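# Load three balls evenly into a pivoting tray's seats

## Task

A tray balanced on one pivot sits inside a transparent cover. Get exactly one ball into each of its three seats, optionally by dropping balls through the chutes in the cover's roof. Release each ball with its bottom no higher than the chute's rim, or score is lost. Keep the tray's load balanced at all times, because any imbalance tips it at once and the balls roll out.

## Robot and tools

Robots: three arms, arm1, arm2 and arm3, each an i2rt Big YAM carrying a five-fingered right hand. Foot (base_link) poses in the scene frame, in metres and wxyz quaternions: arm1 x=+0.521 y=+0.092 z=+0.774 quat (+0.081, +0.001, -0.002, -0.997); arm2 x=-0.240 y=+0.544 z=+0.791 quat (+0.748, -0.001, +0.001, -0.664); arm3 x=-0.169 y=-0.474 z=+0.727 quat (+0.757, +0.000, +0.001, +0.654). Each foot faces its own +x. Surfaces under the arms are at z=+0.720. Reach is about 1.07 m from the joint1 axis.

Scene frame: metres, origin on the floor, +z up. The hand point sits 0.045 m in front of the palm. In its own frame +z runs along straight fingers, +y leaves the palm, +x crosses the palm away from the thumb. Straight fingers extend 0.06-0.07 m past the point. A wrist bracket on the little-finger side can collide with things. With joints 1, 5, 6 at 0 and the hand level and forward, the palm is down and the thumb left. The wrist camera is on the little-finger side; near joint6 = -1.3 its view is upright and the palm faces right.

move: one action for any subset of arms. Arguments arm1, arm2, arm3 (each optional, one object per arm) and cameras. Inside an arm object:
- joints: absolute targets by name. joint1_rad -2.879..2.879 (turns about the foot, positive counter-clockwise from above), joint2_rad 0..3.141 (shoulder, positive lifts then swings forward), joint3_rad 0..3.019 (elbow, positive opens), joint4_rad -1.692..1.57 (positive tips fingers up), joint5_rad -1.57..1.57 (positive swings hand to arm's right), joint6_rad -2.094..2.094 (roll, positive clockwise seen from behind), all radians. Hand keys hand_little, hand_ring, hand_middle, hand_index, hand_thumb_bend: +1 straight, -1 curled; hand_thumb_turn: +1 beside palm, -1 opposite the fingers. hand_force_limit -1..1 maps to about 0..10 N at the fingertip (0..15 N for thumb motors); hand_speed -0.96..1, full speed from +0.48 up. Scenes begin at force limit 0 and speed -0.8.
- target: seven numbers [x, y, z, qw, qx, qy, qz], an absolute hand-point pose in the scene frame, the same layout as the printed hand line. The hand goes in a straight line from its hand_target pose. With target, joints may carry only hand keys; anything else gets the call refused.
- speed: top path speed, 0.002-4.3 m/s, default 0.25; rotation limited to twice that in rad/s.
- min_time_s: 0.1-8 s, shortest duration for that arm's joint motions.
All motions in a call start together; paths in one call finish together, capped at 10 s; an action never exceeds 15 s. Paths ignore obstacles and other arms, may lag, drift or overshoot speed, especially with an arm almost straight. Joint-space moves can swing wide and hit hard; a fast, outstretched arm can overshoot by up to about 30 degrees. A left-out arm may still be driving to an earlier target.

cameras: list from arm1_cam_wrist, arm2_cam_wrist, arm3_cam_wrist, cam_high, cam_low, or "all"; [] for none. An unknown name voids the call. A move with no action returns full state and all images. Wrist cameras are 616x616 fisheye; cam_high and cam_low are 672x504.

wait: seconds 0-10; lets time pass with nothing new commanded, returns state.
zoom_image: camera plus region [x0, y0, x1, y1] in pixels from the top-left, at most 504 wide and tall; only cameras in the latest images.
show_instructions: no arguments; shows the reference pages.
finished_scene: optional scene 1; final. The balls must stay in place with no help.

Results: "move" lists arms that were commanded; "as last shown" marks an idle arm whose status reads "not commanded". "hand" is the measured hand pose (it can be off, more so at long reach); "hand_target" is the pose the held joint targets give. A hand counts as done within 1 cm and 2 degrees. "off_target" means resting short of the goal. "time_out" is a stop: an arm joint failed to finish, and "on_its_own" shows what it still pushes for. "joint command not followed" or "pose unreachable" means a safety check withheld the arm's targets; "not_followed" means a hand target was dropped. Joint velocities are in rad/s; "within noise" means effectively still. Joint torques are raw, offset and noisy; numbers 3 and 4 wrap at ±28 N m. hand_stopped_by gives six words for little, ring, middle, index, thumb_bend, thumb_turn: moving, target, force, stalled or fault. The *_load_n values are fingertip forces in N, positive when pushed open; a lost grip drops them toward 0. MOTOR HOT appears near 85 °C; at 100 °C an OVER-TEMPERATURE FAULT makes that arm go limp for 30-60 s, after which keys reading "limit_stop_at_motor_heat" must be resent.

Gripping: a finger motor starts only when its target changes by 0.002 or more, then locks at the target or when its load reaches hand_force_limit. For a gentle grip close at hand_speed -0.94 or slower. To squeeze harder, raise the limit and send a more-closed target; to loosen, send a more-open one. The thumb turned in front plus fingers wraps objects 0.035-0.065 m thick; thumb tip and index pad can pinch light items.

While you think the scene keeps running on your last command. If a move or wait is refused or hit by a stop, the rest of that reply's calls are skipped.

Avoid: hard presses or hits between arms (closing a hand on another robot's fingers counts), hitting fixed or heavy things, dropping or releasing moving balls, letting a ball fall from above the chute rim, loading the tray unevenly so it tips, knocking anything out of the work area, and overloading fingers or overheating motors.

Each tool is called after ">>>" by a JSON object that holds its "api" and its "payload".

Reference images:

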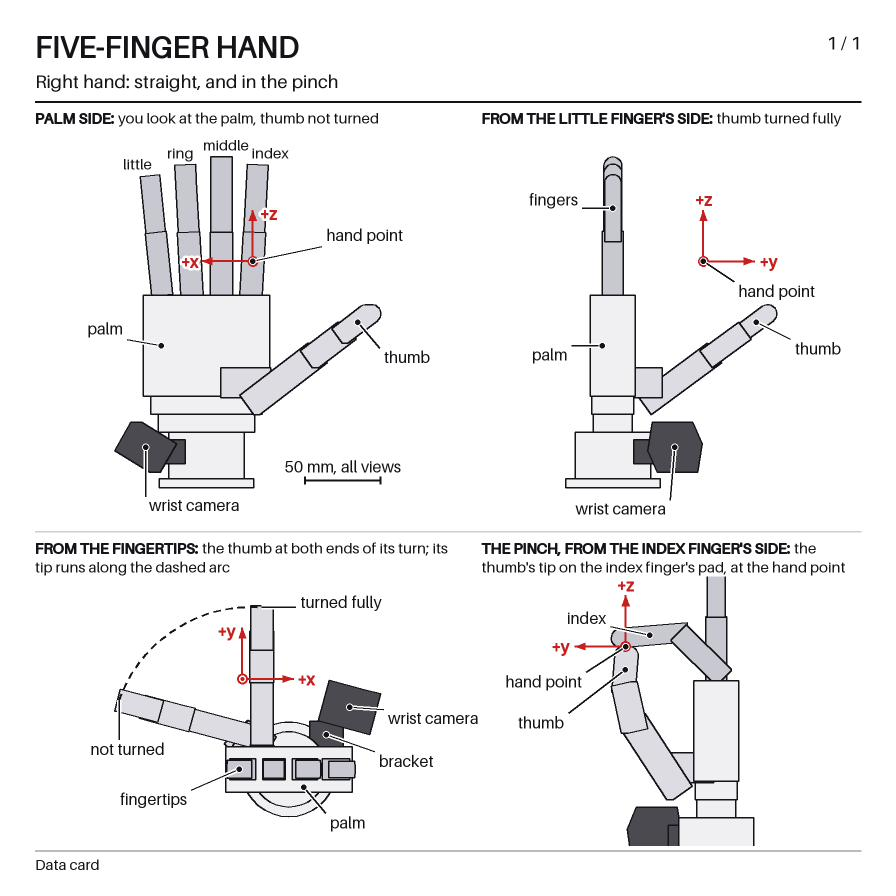

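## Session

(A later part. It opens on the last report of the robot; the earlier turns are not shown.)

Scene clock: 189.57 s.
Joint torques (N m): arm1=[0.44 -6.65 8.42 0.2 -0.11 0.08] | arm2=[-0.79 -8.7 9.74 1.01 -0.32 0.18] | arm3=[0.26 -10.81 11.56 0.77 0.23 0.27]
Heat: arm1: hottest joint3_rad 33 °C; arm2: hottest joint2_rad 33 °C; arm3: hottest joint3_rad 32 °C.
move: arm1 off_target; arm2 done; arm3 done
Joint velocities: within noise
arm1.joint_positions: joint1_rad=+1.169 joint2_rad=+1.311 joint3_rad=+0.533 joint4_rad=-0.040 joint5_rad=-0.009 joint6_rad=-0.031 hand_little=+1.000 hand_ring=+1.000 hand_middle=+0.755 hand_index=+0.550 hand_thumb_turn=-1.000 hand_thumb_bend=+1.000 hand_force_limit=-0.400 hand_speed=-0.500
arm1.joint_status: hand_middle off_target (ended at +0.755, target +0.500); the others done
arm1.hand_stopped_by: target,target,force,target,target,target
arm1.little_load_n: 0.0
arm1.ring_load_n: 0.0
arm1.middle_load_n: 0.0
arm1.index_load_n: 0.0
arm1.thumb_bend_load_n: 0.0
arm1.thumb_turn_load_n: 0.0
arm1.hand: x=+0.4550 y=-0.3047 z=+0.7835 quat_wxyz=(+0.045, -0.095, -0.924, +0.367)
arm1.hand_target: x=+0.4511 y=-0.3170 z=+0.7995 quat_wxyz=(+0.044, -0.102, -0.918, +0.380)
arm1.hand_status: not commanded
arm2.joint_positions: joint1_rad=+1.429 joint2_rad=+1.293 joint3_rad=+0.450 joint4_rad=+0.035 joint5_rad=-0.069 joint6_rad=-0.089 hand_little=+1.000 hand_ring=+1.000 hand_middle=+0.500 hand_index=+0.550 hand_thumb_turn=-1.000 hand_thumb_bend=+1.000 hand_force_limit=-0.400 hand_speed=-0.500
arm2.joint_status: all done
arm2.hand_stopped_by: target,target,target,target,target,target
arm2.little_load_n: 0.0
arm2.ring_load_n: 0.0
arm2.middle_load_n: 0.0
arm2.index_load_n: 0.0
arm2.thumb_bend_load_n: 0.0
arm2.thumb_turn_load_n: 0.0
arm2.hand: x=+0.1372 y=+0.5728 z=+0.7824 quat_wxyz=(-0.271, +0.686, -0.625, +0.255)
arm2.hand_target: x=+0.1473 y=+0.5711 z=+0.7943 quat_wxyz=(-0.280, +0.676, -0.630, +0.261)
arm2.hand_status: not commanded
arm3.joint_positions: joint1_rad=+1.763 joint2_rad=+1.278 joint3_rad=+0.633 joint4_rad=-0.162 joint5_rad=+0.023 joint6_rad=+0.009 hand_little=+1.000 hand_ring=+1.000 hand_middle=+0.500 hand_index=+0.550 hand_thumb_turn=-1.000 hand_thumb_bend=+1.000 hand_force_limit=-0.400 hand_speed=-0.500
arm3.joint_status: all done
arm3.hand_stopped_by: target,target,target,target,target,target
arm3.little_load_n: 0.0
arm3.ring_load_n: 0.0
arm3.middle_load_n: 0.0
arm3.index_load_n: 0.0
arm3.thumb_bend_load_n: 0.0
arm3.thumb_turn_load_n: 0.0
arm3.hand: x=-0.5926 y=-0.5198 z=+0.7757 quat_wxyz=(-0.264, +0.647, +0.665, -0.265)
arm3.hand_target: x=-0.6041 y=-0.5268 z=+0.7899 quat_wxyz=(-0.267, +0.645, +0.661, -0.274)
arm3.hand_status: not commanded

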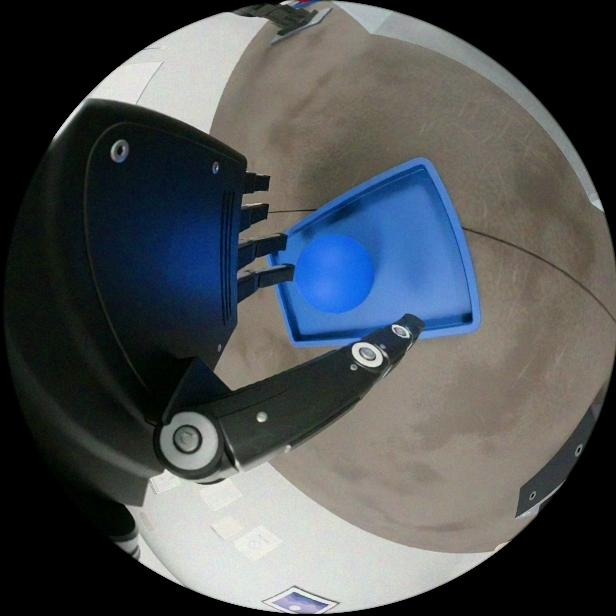

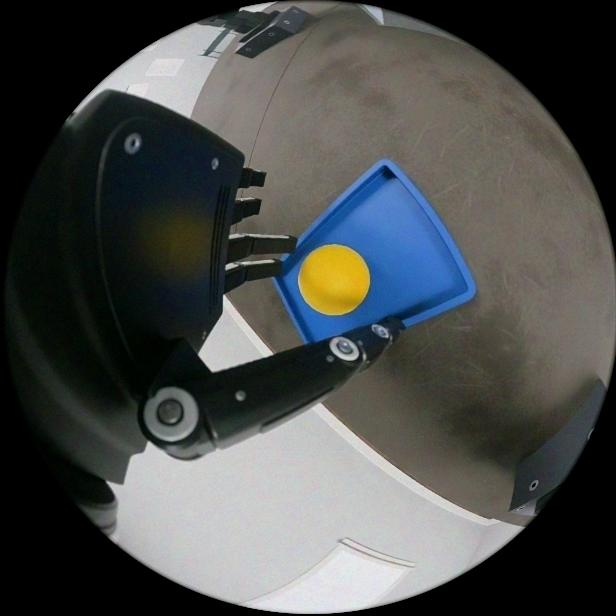

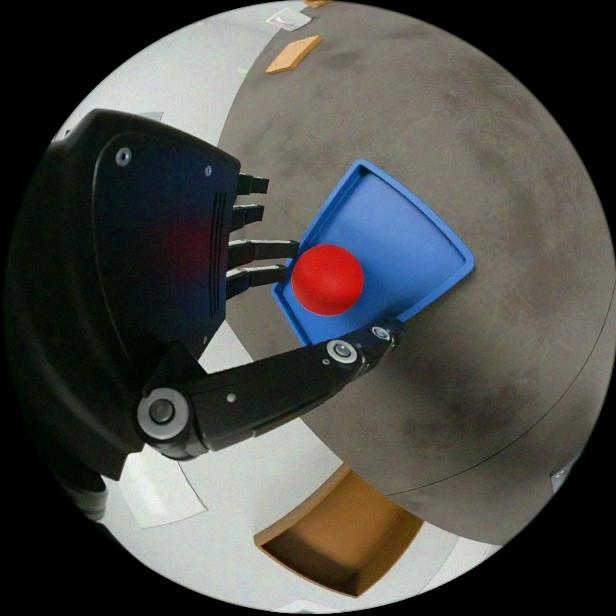

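>>> {"api": "move", "payload": {"arm1": {"target": [0.452, -0.322, 0.790, -0.042, 0.1014, 0.9183, -0.3804], "speed": 0.1, "joints": {"hand_middle": 0.52, "hand_index": 0.57}}, "arm2": {"target": [0.148, 0.572, 0.785, 0.2803, -0.6768, 0.6289, -0.2605], "speed": 0.1}, "arm3": {"target": [-0.612, -0.526, 0.780, 0.2673, -0.6453, -0.6612, 0.2739], "speed": 0.1}}}

>>> {"api": "move", "payload": {"arm1": {"target": [0.452, -0.319, 0.766, -0.042, 0.1014, 0.9183, -0.3804], "speed": 0.1}, "arm2": {"target": [0.143, 0.572, 0.758, 0.2803, -0.6768, 0.6289, -0.2605], "speed": 0.1}, "arm3": {"target": [-0.605, -0.526, 0.755, 0.2673, -0.6453, -0.6612, 0.2739], "speed": 0.1}, "cameras": ["arm1_cam_wrist", "arm2_cam_wrist", "arm3_cam_wrist"]}}

>>> {"api": "zoom_image", "payload": {"camera": "arm1_cam_wrist", "region": [200, 150, 500, 450]}}

>>> {"api": "zoom_image", "payload": {"camera": "arm2_cam_wrist", "region": [200, 150, 500, 450]}}

>>> {"api": "zoom_image", "payload": {"camera": "arm3_cam_wrist", "region": [200, 150, 500, 450]}}

Scene clock: 198.53 s.
Joint torques (N m): arm1=[0.44 -5.3 8.23 1.55 -0.12 0.11] | arm2=[-0.73 -6.89 8.79 2.45 -0.32 0.17] | arm3=[-0.03 -9.7 11.7 2.1 0.11 0.24]
Heat: arm1: hottest joint3_rad 33 °C; arm2: hottest joint2_rad 34 °C; arm3: hottest joint3_rad 32 °C.
move: arm1 off_target; arm2 off_target; arm3 off_target
Joint velocities: within noise
arm1.joint_positions: joint1_rad=+1.169 joint2_rad=+1.325 joint3_rad=+0.533 joint4_rad=-0.040 joint5_rad=-0.009 joint6_rad=-0.031 hand_little=+1.000 hand_ring=+1.000 hand_middle=+0.520 hand_index=+0.570 hand_thumb_turn=-1.000 hand_thumb_bend=+1.000 hand_force_limit=-0.400 hand_speed=-0.500
arm1.joint_status: all done
arm1.hand_stopped_by: target,target,target,target,target,target
arm1.little_load_n: 0.0
arm1.ring_load_n: 0.0
arm1.middle_load_n: 0.0
arm1.index_load_n: -0.5
arm1.thumb_bend_load_n: 0.0
arm1.thumb_turn_load_n: 0.0
arm1.hand: x=+0.4554 y=-0.3030 z=+0.7783 quat_wxyz=(+0.044, -0.096, -0.927, +0.360)
arm1.hand_target: x=+0.4515 y=-0.3212 z=+0.7904 quat_wxyz=(+0.043, -0.102, -0.918, +0.380)
arm1.hand_status: off_target (0.023 m and 2.6 deg from the pose sent, 0.019 m and 1.9 deg at the start)
arm2.joint_positions: joint1_rad=+1.429 joint2_rad=+1.300 joint3_rad=+0.450 joint4_rad=+0.038 joint5_rad=-0.070 joint6_rad=-0.089 hand_little=+1.000 hand_ring=+1.000 hand_middle=+0.500 hand_index=+0.550 hand_thumb_turn=-1.000 hand_thumb_bend=+1.000 hand_force_limit=-0.400 hand_speed=-0.500
arm2.joint_status: not commanded
arm2.hand_stopped_by: target,target,target,target,target,target
arm2.little_load_n: 0.0
arm2.ring_load_n: 0.0
arm2.middle_load_n: 0.0
arm2.index_load_n: 0.0
arm2.thumb_bend_load_n: 0.0
arm2.thumb_turn_load_n: 0.0
arm2.hand: x=+0.1370 y=+0.5731 z=+0.7807 quat_wxyz=(-0.270, +0.686, -0.625, +0.254)
arm2.hand_target: x=+0.1477 y=+0.5722 z=+0.7854 quat_wxyz=(-0.281, +0.677, -0.629, +0.260)
arm2.hand_status: off_target (0.012 m and 1.8 deg from the pose sent, 0.011 m and 1.7 deg at the start)
arm3.joint_positions: joint1_rad=+1.763 joint2_rad=+1.302 joint3_rad=+0.633 joint4_rad=-0.162 joint5_rad=+0.023 joint6_rad=+0.009 hand_little=+1.000 hand_ring=+1.000 hand_middle=+0.500 hand_index=+0.550 hand_thumb_turn=-1.000 hand_thumb_bend=+1.000 hand_force_limit=-0.400 hand_speed=-0.500
arm3.joint_status: not commanded
arm3.hand_stopped_by: target,target,target,target,target,target
arm3.little_load_n: 0.0
arm3.ring_load_n: 0.0
arm3.middle_load_n: 0.0
arm3.index_load_n: 0.0
arm3.thumb_bend_load_n: 0.0
arm3.thumb_turn_load_n: 0.0
arm3.hand: x=-0.5904 y=-0.5197 z=+0.7659 quat_wxyz=(-0.256, +0.650, +0.668, -0.256)
arm3.hand_target: x=-0.6109 y=-0.5257 z=+0.7802 quat_wxyz=(-0.267, +0.645, +0.661, -0.274)
arm3.hand_status: off_target (0.027 m and 2.6 deg from the pose sent, 0.021 m and 1.2 deg at the start)
pictures: none

Scene clock: 199.73 s.
Joint torques (N m): arm1=[0.38 -5.71 5.91 1.74 -0.11 0.09] | arm2=[-0.62 -7.41 6.57 2.4 -0.27 0.18] | arm3=[0.09 -9.82 7.69 2.21 0.17 0.24]
Heat: arm1: hottest joint3_rad 33 °C; arm2: hottest joint2_rad 34 °C; arm3: hottest joint3_rad 32 °C.
move: arm1 done; arm2 done; arm3 done
Joint velocities: within noise
arm1.joint_positions: joint1_rad=+1.169 joint2_rad=+1.388 joint3_rad=+0.526 joint4_rad=+0.052 joint5_rad=-0.009 joint6_rad=-0.031 hand_little=+1.000 hand_ring=+1.000 hand_middle=+0.520 hand_index=+0.570 hand_thumb_turn=-1.000 hand_thumb_bend=+1.000 hand_force_limit=-0.400 hand_speed=-0.500
arm1.joint_status: not commanded
arm1.hand_stopped_by: target,target,target,target,target,target
arm1.little_load_n: 0.0
arm1.ring_load_n: 0.0
arm1.middle_load_n: 0.0
arm1.index_load_n: 0.0
arm1.thumb_bend_load_n: 0.0
arm1.thumb_turn_load_n: 0.0
arm1.hand: x=+0.4532 y=-0.3123 z=+0.7639 quat_wxyz=(+0.045, -0.095, -0.923, +0.370)
arm1.hand_target: x=+0.4512 y=-0.3186 z=+0.7660 quat_wxyz=(+0.044, -0.102, -0.918, +0.380)
arm1.hand_status: done (0.007 m and 1.5 deg from the pose sent, 0.020 m and 2.6 deg at the start)
arm2.joint_positions: joint1_rad=+1.429 joint2_rad=+1.382 joint3_rad=+0.429 joint4_rad=+0.159 joint5_rad=-0.070 joint6_rad=-0.089 hand_little=+1.000 hand_ring=+1.000 hand_middle=+0.500 hand_index=+0.550 hand_thumb_turn=-1.000 hand_thumb_bend=+1.000 hand_force_limit=-0.400 hand_speed=-0.500
arm2.joint_status: not commanded
arm2.hand_stopped_by: target,target,target,target,target,target
arm2.little_load_n: 0.0
arm2.ring_load_n: 0.0
arm2.middle_load_n: 0.0
arm2.index_load_n: 0.0
arm2.thumb_bend_load_n: 0.0
arm2.thumb_turn_load_n: 0.0
arm2.hand: x=+0.1415 y=+0.5730 z=+0.7600 quat_wxyz=(-0.276, +0.684, -0.623, +0.260)
arm2.hand_target: x=+0.1431 y=+0.5720 z=+0.7584 quat_wxyz=(-0.280, +0.677, -0.629, +0.261)
arm2.hand_status: done (0.003 m and 1.2 deg from the pose sent, 0.024 m and 1.8 deg at the start)
arm3.joint_positions: joint1_rad=+1.763 joint2_rad=+1.339 joint3_rad=+0.629 joint4_rad=-0.075 joint5_rad=+0.023 joint6_rad=+0.009 hand_little=+1.000 hand_ring=+1.000 hand_middle=+0.500 hand_index=+0.550 hand_thumb_turn=-1.000 hand_thumb_bend=+1.000 hand_force_limit=-0.400 hand_speed=-0.500
arm3.joint_status: not commanded
arm3.hand_stopped_by: target,target,target,target,target,target
arm3.little_load_n: 0.0
arm3.ring_load_n: 0.0
arm3.middle_load_n: 0.0
arm3.index_load_n: 0.0
arm3.thumb_bend_load_n: 0.0
arm3.thumb_turn_load_n: 0.0
arm3.hand: x=-0.6053 y=-0.5204 z=+0.7613 quat_wxyz=(-0.271, +0.644, +0.662, -0.272)
arm3.hand_target: x=-0.6045 y=-0.5257 z=+0.7548 quat_wxyz=(-0.267, +0.645, +0.661, -0.273)
arm3.hand_status: done (0.008 m and 0.5 deg from the pose sent, 0.019 m and 2.6 deg at the start)

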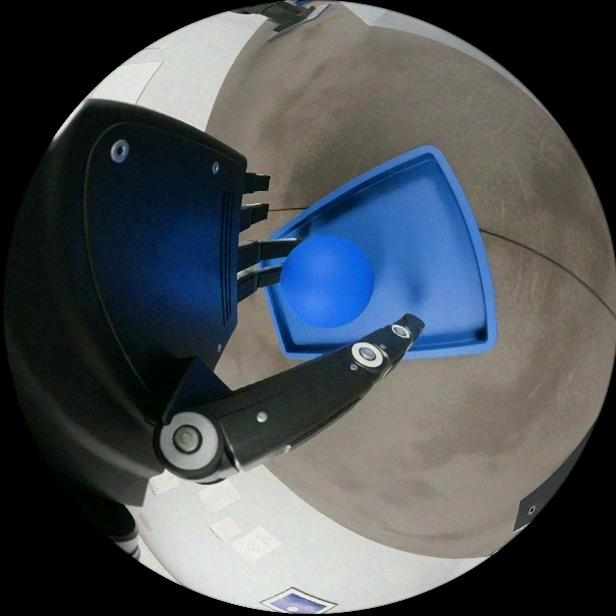

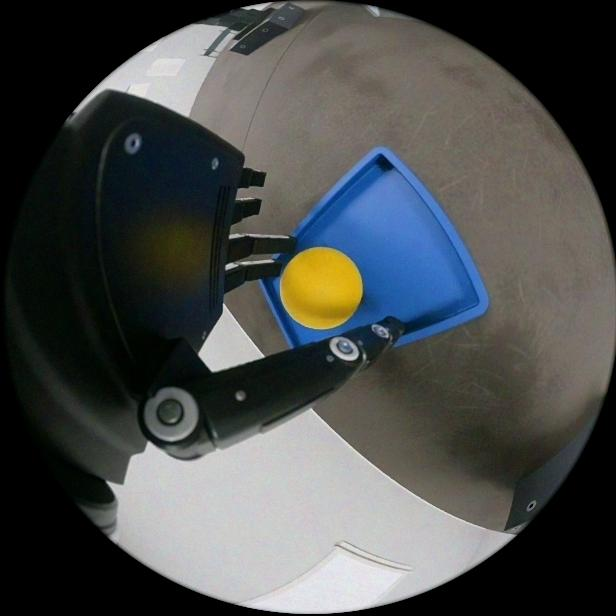

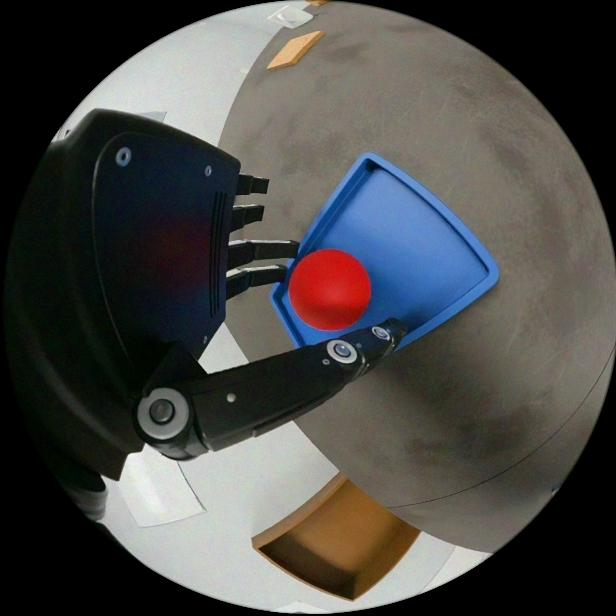

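Scaled by 1.680 from the camera's image (finer frame: 880x880).

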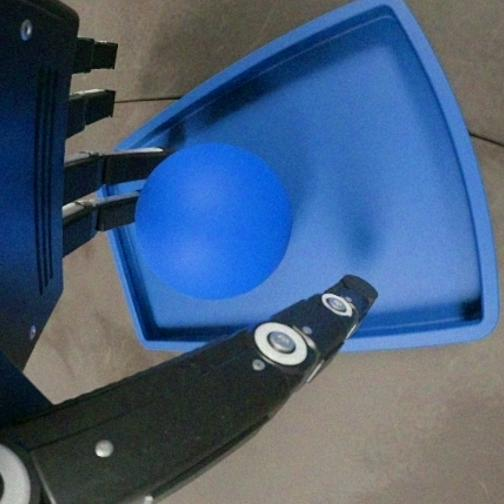

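Scaled by 1.680 from the camera's image (finer frame: 880x880).

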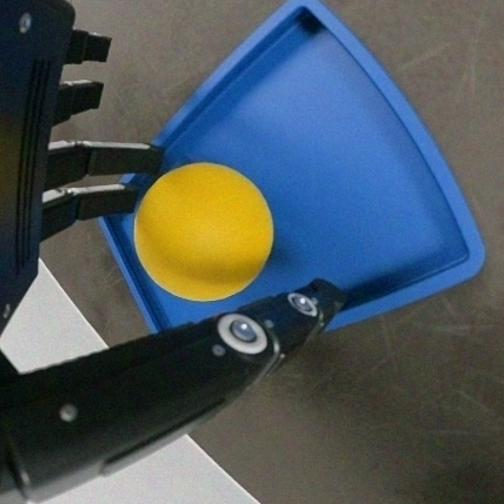

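Scaled by 1.680 from the camera's image (finer frame: 880x880).

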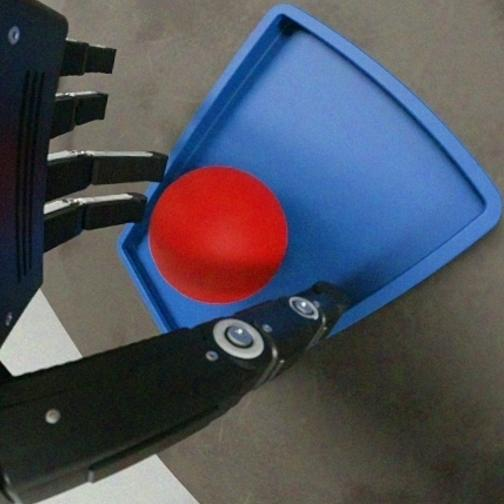

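>>> {"api": "move", "payload": {"arm1": {"joints": {"hand_index": 0.0, "hand_middle": 0.0, "hand_thumb_bend": 0.0, "hand_speed": -0.92, "hand_force_limit": -0.3}}, "arm2": {"joints": {"hand_index": 0.0, "hand_middle": 0.0, "hand_thumb_bend": 0.0, "hand_speed": -0.92, "hand_force_limit": -0.3}}, "arm3": {"joints": {"hand_index": 0.0, "hand_middle": 0.0, "hand_thumb_bend": 0.0, "hand_speed": -0.92, "hand_force_limit": -0.3}}, "cameras": ["arm1_cam_wrist", "arm2_cam_wrist", "arm3_cam_wrist", "cam_low"]}}

>>> {"api": "zoom_image", "payload": {"camera": "arm1_cam_wrist", "region": [200, 150, 500, 450]}}

>>> {"api": "zoom_image", "payload": {"camera": "arm2_cam_wrist", "region": [200, 150, 500, 450]}}

>>> {"api": "zoom_image", "payload": {"camera": "arm3_cam_wrist", "region": [200, 150, 500, 450]}}

Scene clock: 209.33 s.
Joint torques (N m): arm1=[0.5 -5.71 5.93 1.7 -0.11 0.08] | arm2=[-0.67 -7.36 6.57 2.4 -0.28 0.18] | arm3=[0.03 -9.93 7.66 2.18 0.17 0.24]
Heat: arm1: hottest joint3_rad 33 °C; arm2: hottest joint2_rad 33 °C; arm3: hottest joint3_rad 32 °C.
move: arm1 off_target; arm2 off_target; arm3 off_target
Joint velocities: within noise
arm1.joint_positions: joint1_rad=+1.169 joint2_rad=+1.388 joint3_rad=+0.526 joint4_rad=+0.052 joint5_rad=-0.009 joint6_rad=-0.031 hand_little=+1.000 hand_ring=+1.000 hand_middle=+0.095 hand_index=+0.078 hand_thumb_turn=-1.000 hand_thumb_bend=+0.758 hand_force_limit=-0.300 hand_speed=-0.920
arm1.joint_status: hand_middle off_target (ended at +0.095, target +0.000); hand_index off_target (ended at +0.078, target +0.000); hand_thumb_bend off_target (ended at +0.758, target +0.000); the others done
arm1.hand_stopped_by: target,target,force,force,force,target
arm1.little_load_n: 0.0
arm1.ring_load_n: -0.5
arm1.middle_load_n: 5.5
arm1.index_load_n: 3.5
arm1.thumb_bend_load_n: 6.5
arm1.thumb_turn_load_n: 0.5
arm1.hand: x=+0.4532 y=-0.3123 z=+0.7639 quat_wxyz=(+0.045, -0.095, -0.923, +0.370)
arm1.hand_target: x=+0.4512 y=-0.3186 z=+0.7660 quat_wxyz=(+0.044, -0.102, -0.918, +0.380)
arm1.hand_status: not commanded
arm2.joint_positions: joint1_rad=+1.429 joint2_rad=+1.384 joint3_rad=+0.429 joint4_rad=+0.159 joint5_rad=-0.070 joint6_rad=-0.089 hand_little=+1.000 hand_ring=+1.000 hand_middle=+0.090 hand_index=+0.088 hand_thumb_turn=-1.000 hand_thumb_bend=+0.773 hand_force_limit=-0.300 hand_speed=-0.920
arm2.joint_status: hand_middle off_target (ended at +0.090, target +0.000); hand_index off_target (ended at +0.088, target +0.000); hand_thumb_bend off_target (ended at +0.773, target +0.000); the others done
arm2.hand_stopped_by: target,target,force,force,force,target
arm2.little_load_n: 0.0
arm2.ring_load_n: 0.0
arm2.middle_load_n: 3.0
arm2.index_load_n: 4.0
arm2.thumb_bend_load_n: 6.5
arm2.thumb_turn_load_n: 0.5
arm2.hand: x=+0.1413 y=+0.5730 z=+0.7595 quat_wxyz=(-0.275, +0.685, -0.623, +0.259)
arm2.hand_target: x=+0.1427 y=+0.5720 z=+0.7579 quat_wxyz=(-0.280, +0.677, -0.629, +0.260)
arm2.hand_status: not commanded
arm3.joint_positions: joint1_rad=+1.763 joint2_rad=+1.339 joint3_rad=+0.629 joint4_rad=-0.075 joint5_rad=+0.023 joint6_rad=+0.009 hand_little=+1.000 hand_ring=+1.000 hand_middle=+0.091 hand_index=+0.073 hand_thumb_turn=-1.000 hand_thumb_bend=+0.777 hand_force_limit=-0.300 hand_speed=-0.920
arm3.joint_status: hand_middle off_target (ended at +0.091, target +0.000); hand_index off_target (ended at +0.073, target +0.000); hand_thumb_bend off_target (ended at +0.777, target +0.000); the others done
arm3.hand_stopped_by: target,target,force,force,force,target
arm3.little_load_n: 0.0
arm3.ring_load_n: 0.0
arm3.middle_load_n: 2.5
arm3.index_load_n: 4.0
arm3.thumb_bend_load_n: 7.5
arm3.thumb_turn_load_n: 0.0
arm3.hand: x=-0.6053 y=-0.5204 z=+0.7613 quat_wxyz=(-0.271, +0.644, +0.662, -0.272)
arm3.hand_target: x=-0.6044 y=-0.5257 z=+0.7549 quat_wxyz=(-0.267, +0.645, +0.661, -0.273)
arm3.hand_status: not commanded

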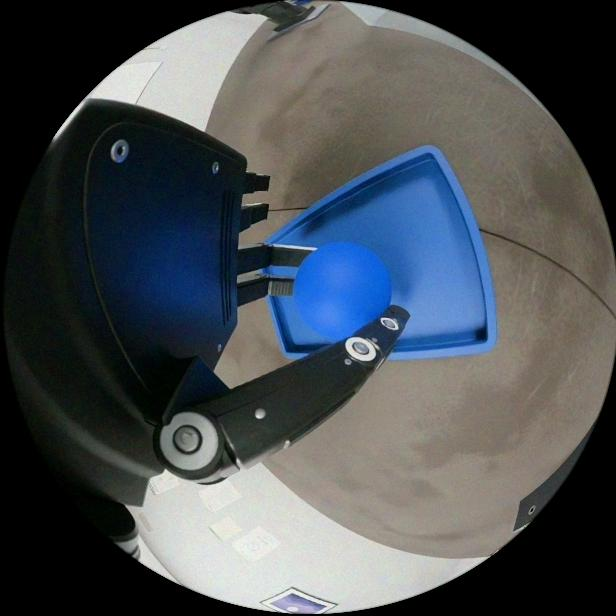

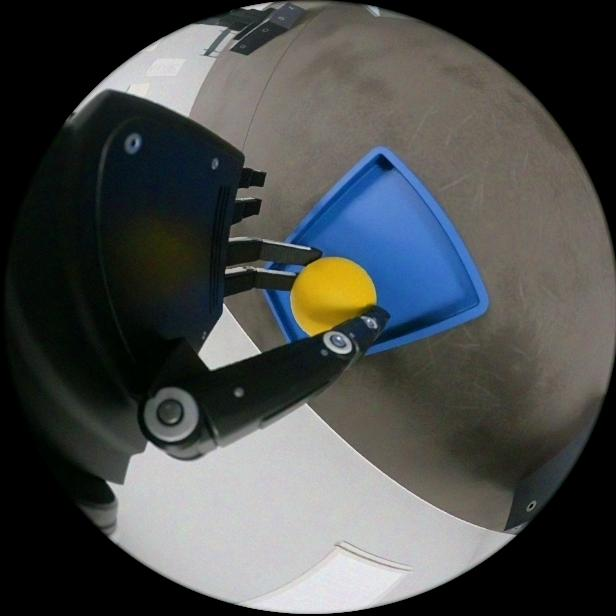

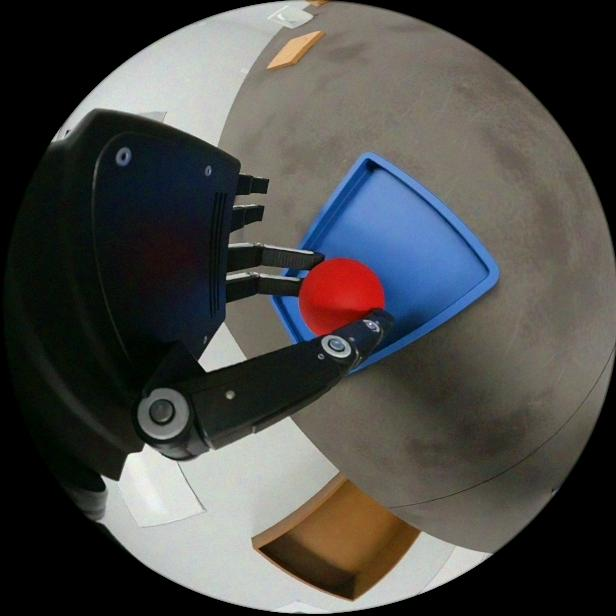

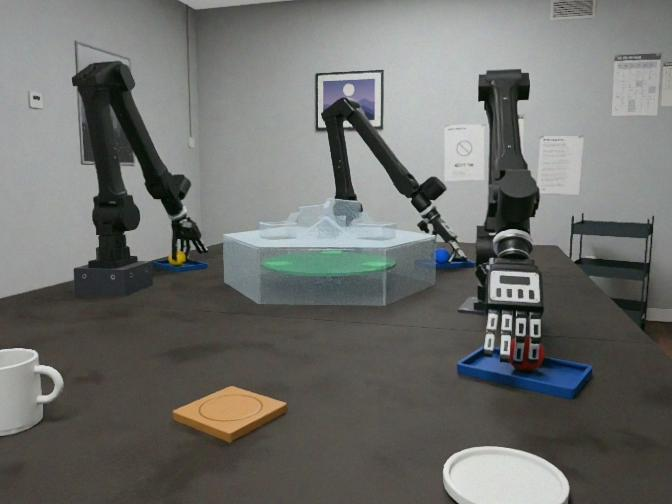

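Scaled by 1.680 from the camera's image (finer frame: 880x880).

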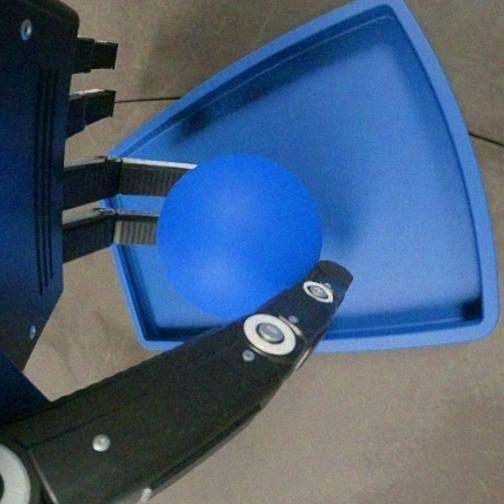

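Scaled by 1.680 from the camera's image (finer frame: 880x880).

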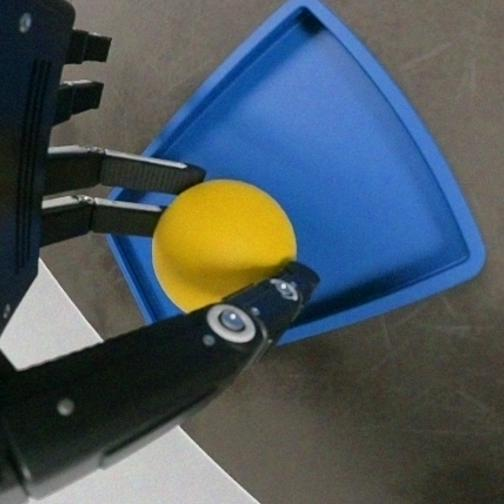

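Scaled by 1.680 from the camera's image (finer frame: 880x880).

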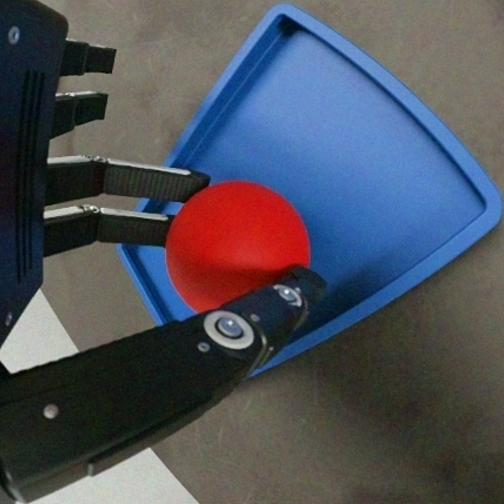

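>>> {"api": "move", "payload": {"arm1": {"target": [0.450, -0.317, 0.86, -0.042, 0.1014, 0.9183, -0.3804], "speed": 0.1}, "arm2": {"target": [0.143, 0.572, 0.86, 0.2803, -0.6768, 0.6289, -0.2605], "speed": 0.1}, "arm3": {"target": [-0.605, -0.522, 0.86, 0.2673, -0.6453, -0.6612, 0.2739], "speed": 0.1}, "cameras": ["all"]}}

Scene clock: 212.83 s.
Joint torques (N m): arm1=[-0.09 -6.59 10.89 0.35 -0.16 0.04] | arm2=[-0.73 -7.77 14.54 1.05 -0.33 0.17] | arm3=[-0.67 -10.81 13.7 0.92 -0.11 0.17]
Heat: arm1: hottest joint3_rad 33 °C; arm2: hottest joint2_rad 33 °C; arm3: hottest joint3_rad 33 °C.
move: arm1 off_target; arm2 off_target; arm3 off_target
Joint velocities: within noise
arm1.joint_positions: joint1_rad=+1.169 joint2_rad=+1.191 joint3_rad=+0.604 joint4_rad=-0.261 joint5_rad=-0.017 joint6_rad=-0.031 hand_little=+1.000 hand_ring=+1.000 hand_middle=+0.095 hand_index=+0.078 hand_thumb_turn=-1.000 hand_thumb_bend=+0.758 hand_force_limit=-0.300 hand_speed=-0.920
arm1.joint_status: not commanded
arm1.hand_stopped_by: target,target,force,force,force,target
arm1.little_load_n: 0.0
arm1.ring_load_n: 0.0
arm1.middle_load_n: 5.0
arm1.index_load_n: 3.5
arm1.thumb_bend_load_n: 6.0
arm1.thumb_turn_load_n: 0.5
arm1.hand: x=+0.4581 y=-0.2978 z=+0.8293 quat_wxyz=(+0.039, -0.095, -0.930, +0.353)
arm1.hand_target: x=+0.4506 y=-0.3171 z=+0.8592 quat_wxyz=(+0.042, -0.101, -0.918, +0.381)
arm1.hand_status: off_target (0.037 m and 3.5 deg from the pose sent, 0.096 m and 1.5 deg at the start)
arm2.joint_positions: joint1_rad=+1.429 joint2_rad=+1.119 joint3_rad=+0.495 joint4_rad=-0.233 joint5_rad=-0.070 joint6_rad=-0.089 hand_little=+1.000 hand_ring=+1.000 hand_middle=+0.090 hand_index=+0.088 hand_thumb_turn=-1.000 hand_thumb_bend=+0.773 hand_force_limit=-0.300 hand_speed=-0.920
arm2.joint_status: not commanded
arm2.hand_stopped_by: target,target,force,force,force,target
arm2.little_load_n: 0.0
arm2.ring_load_n: 0.0
arm2.middle_load_n: 3.0
arm2.index_load_n: 4.0
arm2.thumb_bend_load_n: 6.5
arm2.thumb_turn_load_n: 0.5
arm2.hand: x=+0.1155 y=+0.5736 z=+0.8256 quat_wxyz=(-0.256, +0.692, -0.632, +0.238)
arm2.hand_target: x=+0.1428 y=+0.5719 z=+0.8594 quat_wxyz=(-0.281, +0.677, -0.629, +0.261)
arm2.hand_status: off_target (0.044 m and 4.2 deg from the pose sent, 0.101 m and 1.3 deg at the start)
arm3.joint_positions: joint1_rad=+1.763 joint2_rad=+1.180 joint3_rad=+0.742 joint4_rad=-0.394 joint5_rad=+0.023 joint6_rad=+0.009 hand_little=+1.000 hand_ring=+1.000 hand_middle=+0.091 hand_index=+0.073 hand_thumb_turn=-1.000 hand_thumb_bend=+0.777 hand_force_limit=-0.300 hand_speed=-0.920
arm3.joint_status: not commanded
arm3.hand_stopped_by: target,target,force,force,force,target
arm3.little_load_n: -0.5
arm3.ring_load_n: 0.0
arm3.middle_load_n: 3.0
arm3.index_load_n: 4.0
arm3.thumb_bend_load_n: 7.0
arm3.thumb_turn_load_n: 0.5
arm3.hand: x=-0.5901 y=-0.5196 z=+0.8338 quat_wxyz=(-0.256, +0.650, +0.668, -0.256)
arm3.hand_target: x=-0.6058 y=-0.5217 z=+0.8596 quat_wxyz=(-0.268, +0.645, +0.661, -0.274)
arm3.hand_status: off_target (0.030 m and 2.6 deg from the pose sent, 0.099 m and 0.5 deg at the start)
pictures: arm1_cam_wrist, arm2_cam_wrist, arm3_cam_wrist, cam_high, cam_low

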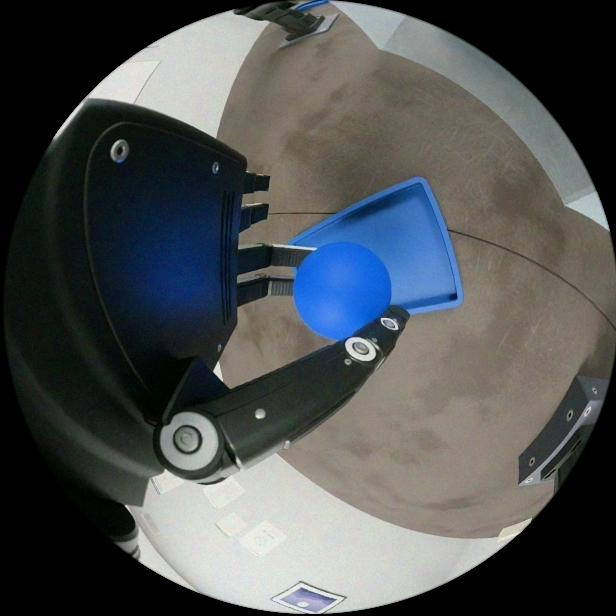

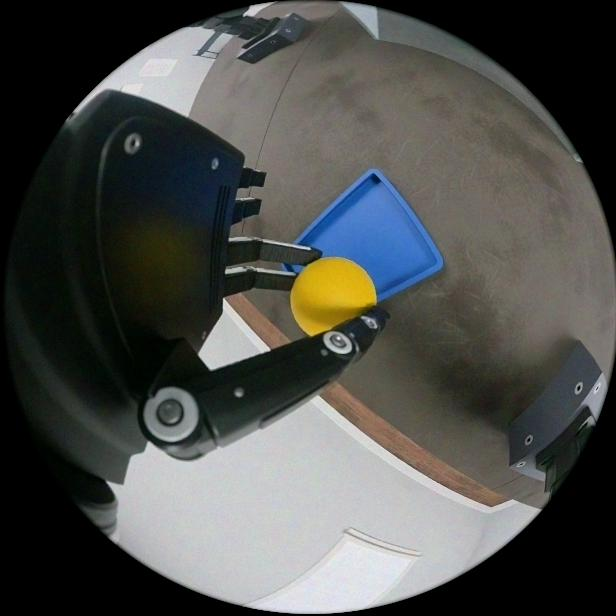

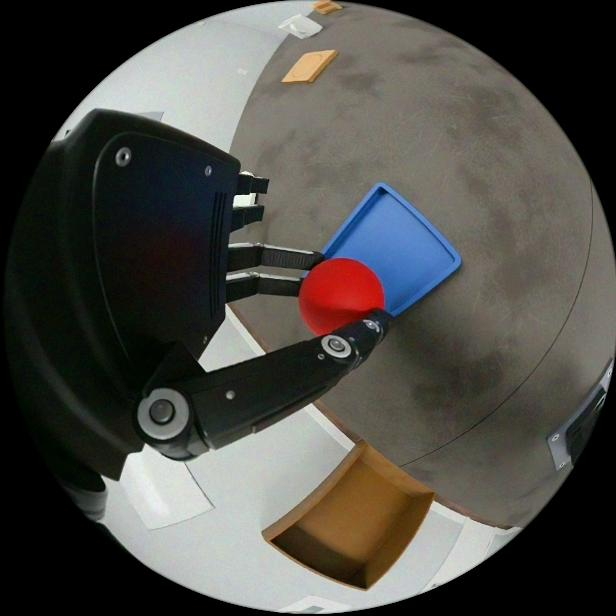

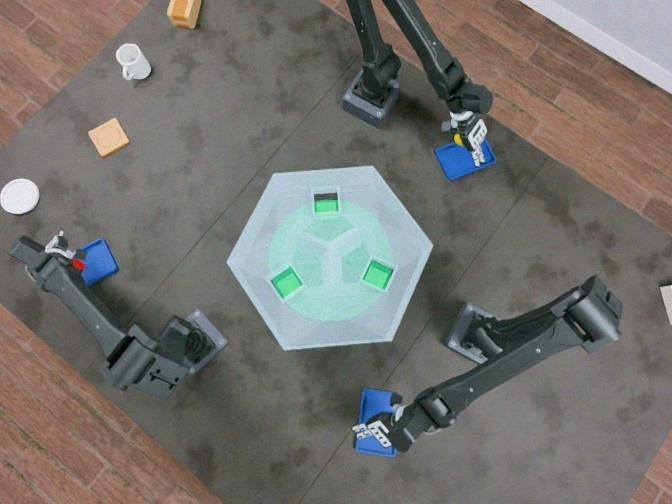

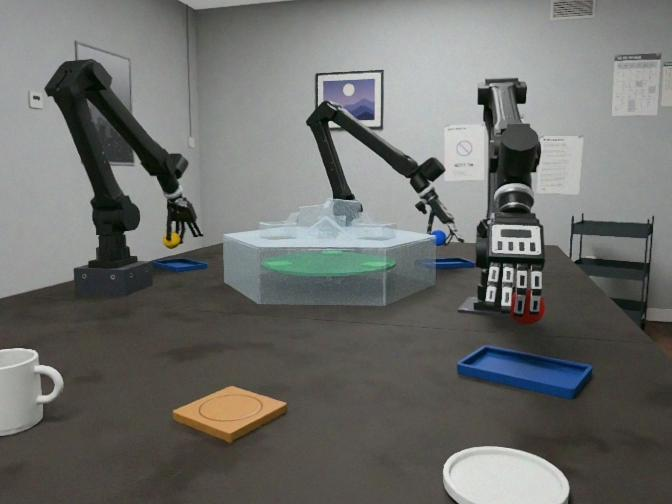

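>>> {"api": "move", "payload": {"arm1": {"target": [0.465, -0.245, 1.12, -0.042, 0.1014, 0.9183, -0.3804], "speed": 0.2}, "arm2": {"target": [0.105, 0.565, 1.12, 0.2803, -0.6768, 0.6289, -0.2605], "speed": 0.2}, "arm3": {"target": [-0.51, -0.515, 1.12, 0.2673, -0.6453, -0.6612, 0.2739], "speed": 0.2}}}

>>> {"api": "move", "payload": {"arm1": {"joints": {"joint1_rad": 0.0}, "min_time_s": 3.5}, "arm2": {"joints": {"joint1_rad": 0.19}, "min_time_s": 3.5}, "arm3": {"joints": {"joint1_rad": -0.21}, "min_time_s": 4}, "cameras": ["all"]}}

Scene clock: 218.57 s.
Joint torques (N m): arm1=[-0.21 -3.14 12.64 0.32 -0.16 -0.04] | arm2=[-1.03 -4.6 16.94 1.13 -0.41 -0.02] | arm3=[-1.03 -5.42 14.05 0.95 -0.11 0.14]
Heat: arm1: hottest joint3_rad 33 °C; arm2: hottest joint2_rad 33 °C; arm3: hottest joint3_rad 34 °C.
move: arm1 off_target; arm2 off_target; arm3 off_target
Joint velocities: within noise
arm1.joint_positions: joint1_rad=+1.169 joint2_rad=+0.889 joint3_rad=+1.121 joint4_rad=-1.072 joint5_rad=-0.024 joint6_rad=-0.031 hand_little=+1.000 hand_ring=+1.000 hand_middle=+0.095 hand_index=+0.078 hand_thumb_turn=-1.000 hand_thumb_bend=+0.758 hand_force_limit=-0.300 hand_speed=-0.920
arm1.joint_status: not commanded
arm1.hand_stopped_by: target,target,force,force,force,target
arm1.little_load_n: 0.0
arm1.ring_load_n: 0.0
arm1.middle_load_n: 5.5
arm1.index_load_n: 3.5
arm1.thumb_bend_load_n: 6.0
arm1.thumb_turn_load_n: 0.0
arm1.hand: x=+0.4718 y=-0.2455 z=+1.0898 quat_wxyz=(+0.036, -0.093, -0.929, +0.357)
arm1.hand_target: x=+0.4682 y=-0.2492 z=+1.1193 quat_wxyz=(+0.039, -0.097, -0.919, +0.381)
arm1.hand_status: off_target (0.031 m and 3.2 deg from the pose sent, 0.296 m and 3.5 deg at the start)
arm2.joint_positions: joint1_rad=+1.401 joint2_rad=+0.876 joint3_rad=+1.058 joint4_rad=-1.030 joint5_rad=-0.089 joint6_rad=-0.089 hand_little=+1.000 hand_ring=+1.000 hand_middle=+0.090 hand_index=+0.088 hand_thumb_turn=-1.000 hand_thumb_bend=+0.773 hand_force_limit=-0.300 hand_speed=-0.920
arm2.joint_status: not commanded
arm2.hand_stopped_by: target,target,force,force,force,target
arm2.little_load_n: 0.0
arm2.ring_load_n: 0.0
arm2.middle_load_n: 3.0
arm2.index_load_n: 4.0
arm2.thumb_bend_load_n: 6.5
arm2.thumb_turn_load_n: 0.5
arm2.hand: x=+0.0985 y=+0.5684 z=+1.0837 quat_wxyz=(-0.262, +0.684, -0.637, +0.239)
arm2.hand_target: x=+0.1078 y=+0.5655 z=+1.1183 quat_wxyz=(-0.280, +0.677, -0.629, +0.261)
arm2.hand_status: off_target (0.037 m and 3.5 deg from the pose sent, 0.295 m and 4.2 deg at the start)
arm3.joint_positions: joint1_rad=+1.763 joint2_rad=+0.922 joint3_rad=+1.281 joint4_rad=-1.179 joint5_rad=+0.023 joint6_rad=+0.009 hand_little=+1.000 hand_ring=+1.000 hand_middle=+0.091 hand_index=+0.073 hand_thumb_turn=-1.000 hand_thumb_bend=+0.777 hand_force_limit=-0.300 hand_speed=-0.920
arm3.joint_status: not commanded
arm3.hand_stopped_by: target,target,force,force,force,target
arm3.little_load_n: 0.0
arm3.ring_load_n: 0.0
arm3.middle_load_n: 3.0
arm3.index_load_n: 4.0
arm3.thumb_bend_load_n: 7.0
arm3.thumb_turn_load_n: 0.5
arm3.hand: x=-0.5107 y=-0.5152 z=+1.0979 quat_wxyz=(-0.259, +0.648, +0.667, -0.260)
arm3.hand_target: x=-0.5136 y=-0.5149 z=+1.1198 quat_wxyz=(-0.269, +0.646, +0.661, -0.273)
arm3.hand_status: off_target (0.022 m and 2.0 deg from the pose sent, 0.297 m and 2.6 deg at the start)
pictures: none

Scene clock: 223.03 s.
Joint torques (N m): arm1=[0.38 -3.19 12.66 0.34 -0.1 -0.03] | arm2=[-0.67 -4.54 16.92 1.11 -0.34 -0.01] | arm3=[-1.55 -5.54 14.04 0.94 -0.03 0.14]
Heat: arm1: hottest joint3_rad 34 °C; arm2: hottest joint2_rad 33 °C; arm3: hottest joint3_rad 35 °C.
move: arm1 done; arm2 done; arm3 done
Joint velocities: within noise
arm1.joint_positions: joint1_rad=-0.006 joint2_rad=+0.889 joint3_rad=+1.121 joint4_rad=-1.072 joint5_rad=-0.026 joint6_rad=-0.041 hand_little=+1.000 hand_ring=+1.000 hand_middle=+0.095 hand_index=+0.078 hand_thumb_turn=-1.000 hand_thumb_bend=+0.758 hand_force_limit=-0.300 hand_speed=-0.920
arm1.joint_status: all done
arm1.hand_stopped_by: target,target,force,force,force,target
arm1.little_load_n: 0.0
arm1.ring_load_n: 0.0
arm1.middle_load_n: 5.5
arm1.index_load_n: 3.5
arm1.thumb_bend_load_n: 6.5
arm1.thumb_turn_load_n: 0.0
arm1.hand: x=+0.1893 y=+0.0077 z=+1.0883 quat_wxyz=(+0.227, -0.589, -0.725, +0.276)
arm1.hand_target: x=+0.1845 y=+0.0090 z=+1.1177 quat_wxyz=(+0.243, -0.586, -0.715, +0.293)
arm1.hand_status: not commanded
arm2.joint_positions: joint1_rad=+0.183 joint2_rad=+0.876 joint3_rad=+1.058 joint4_rad=-1.030 joint5_rad=-0.092 joint6_rad=-0.089 hand_little=+1.000 hand_ring=+1.000 hand_middle=+0.090 hand_index=+0.088 hand_thumb_turn=-1.000 hand_thumb_bend=+0.773 hand_force_limit=-0.300 hand_speed=-0.920
arm2.joint_status: all done
arm2.hand_stopped_by: target,target,force,force,force,target
arm2.little_load_n: 0.0
arm2.ring_load_n: 0.0
arm2.middle_load_n: 3.0
arm2.index_load_n: 4.0
arm2.thumb_bend_load_n: 6.5
arm2.thumb_turn_load_n: 0.0
arm2.hand: x=-0.0986 y=+0.2358 z=+1.0844 quat_wxyz=(-0.079, +0.197, -0.914, +0.347)
arm2.hand_target: x=-0.0972 y=+0.2264 z=+1.1190 quat_wxyz=(-0.081, +0.198, -0.902, +0.375)
arm2.hand_status: not commanded
arm3.joint_positions: joint1_rad=-0.199 joint2_rad=+0.922 joint3_rad=+1.281 joint4_rad=-1.179 joint5_rad=+0.026 joint6_rad=+0.009 hand_little=+1.000 hand_ring=+1.000 hand_middle=+0.091 hand_index=+0.073 hand_thumb_turn=-1.000 hand_thumb_bend=+0.777 hand_force_limit=-0.300 hand_speed=-0.920
arm3.joint_status: all done
arm3.hand_stopped_by: target,target,force,force,force,target
arm3.little_load_n: 0.0
arm3.ring_load_n: 0.0
arm3.middle_load_n: 3.0
arm3.index_load_n: 4.0
arm3.thumb_bend_load_n: 7.0
arm3.thumb_turn_load_n: 0.5
arm3.hand: x=-0.0762 y=-0.1399 z=+1.0962 quat_wxyz=(-0.358, +0.916, -0.168, +0.073)
arm3.hand_target: x=-0.0720 y=-0.1382 z=+1.1182 quat_wxyz=(-0.374, +0.908, -0.173, +0.076)
arm3.hand_status: not commanded
pictures: arm1_cam_wrist, arm2_cam_wrist, arm3_cam_wrist, cam_high, cam_low

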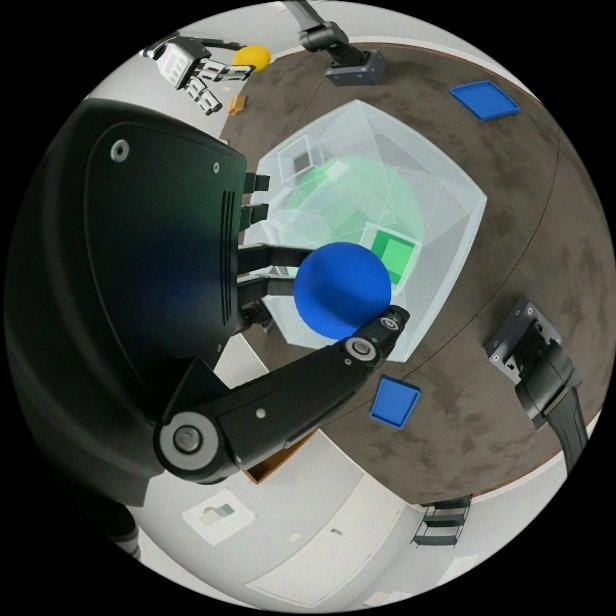

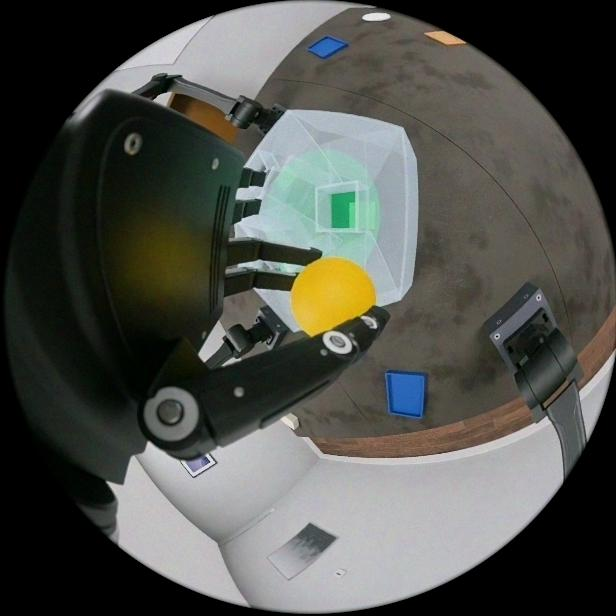

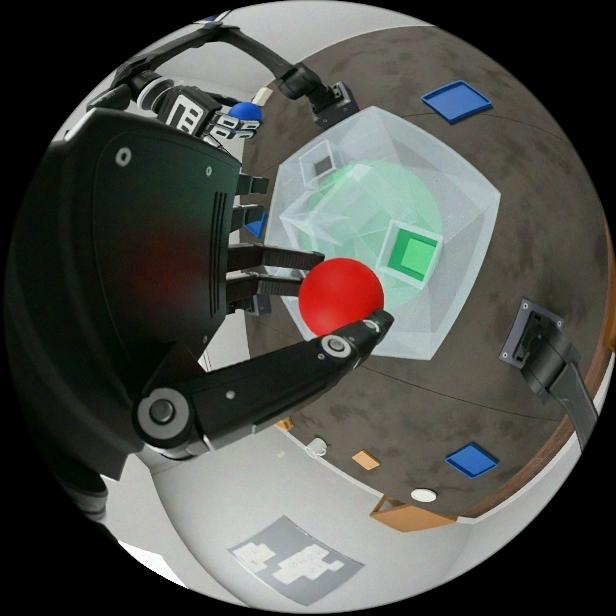

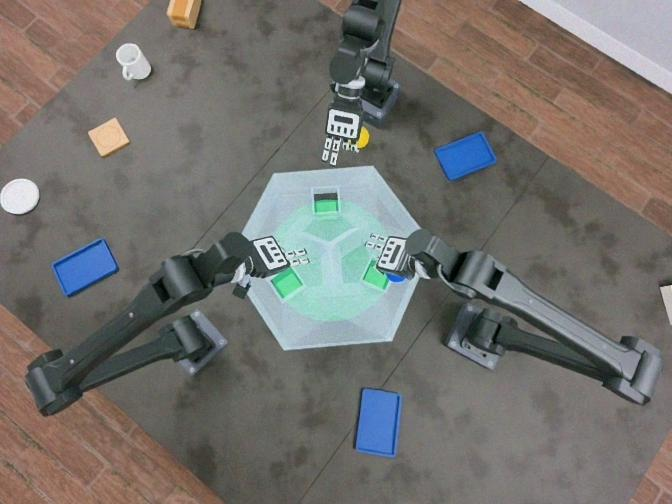

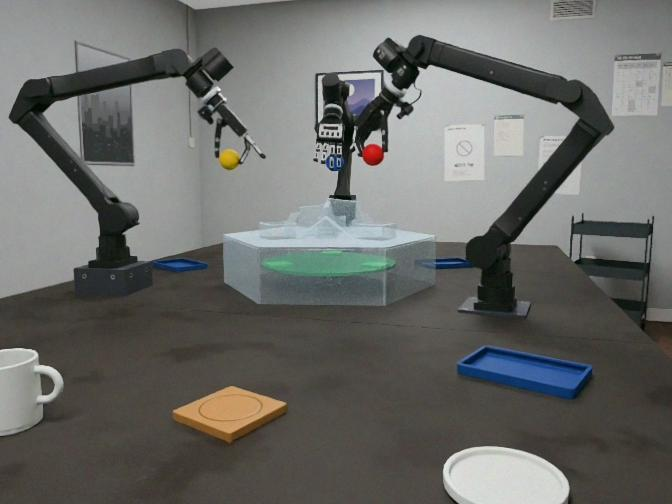

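>>> {"api": "zoom_image", "payload": {"camera": "arm1_cam_wrist", "region": [260, 90, 500, 330]}}

>>> {"api": "zoom_image", "payload": {"camera": "arm2_cam_wrist", "region": [230, 100, 470, 340]}}

>>> {"api": "zoom_image", "payload": {"camera": "arm3_cam_wrist", "region": [270, 100, 510, 340]}}

Scaled by 2.100 from the camera's image (finer frame: 880x880).

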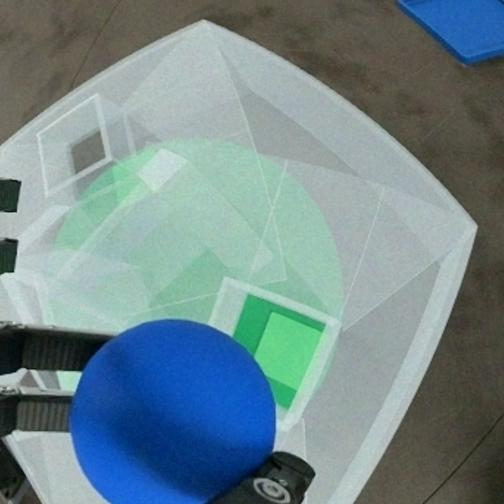

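Scaled by 2.100 from the camera's image (finer frame: 880x880).

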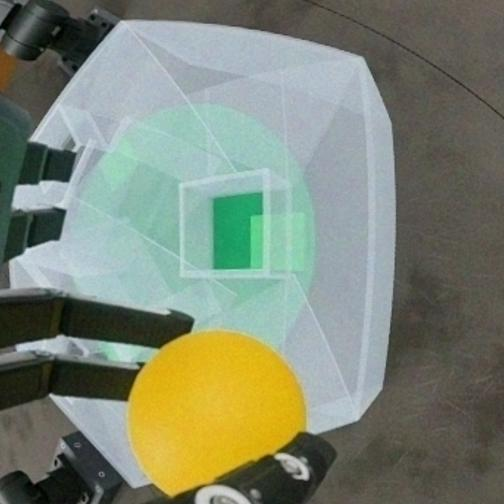

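Scaled by 2.100 from the camera's image (finer frame: 880x880).

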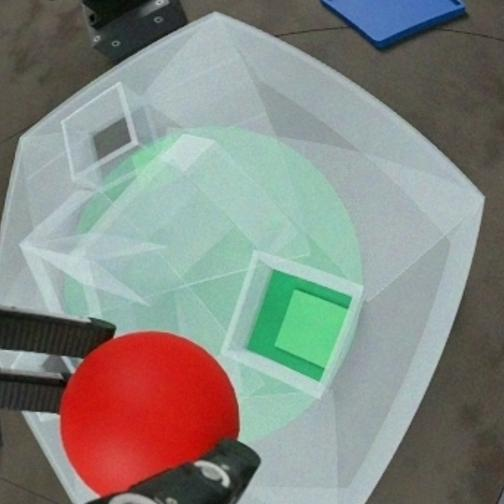

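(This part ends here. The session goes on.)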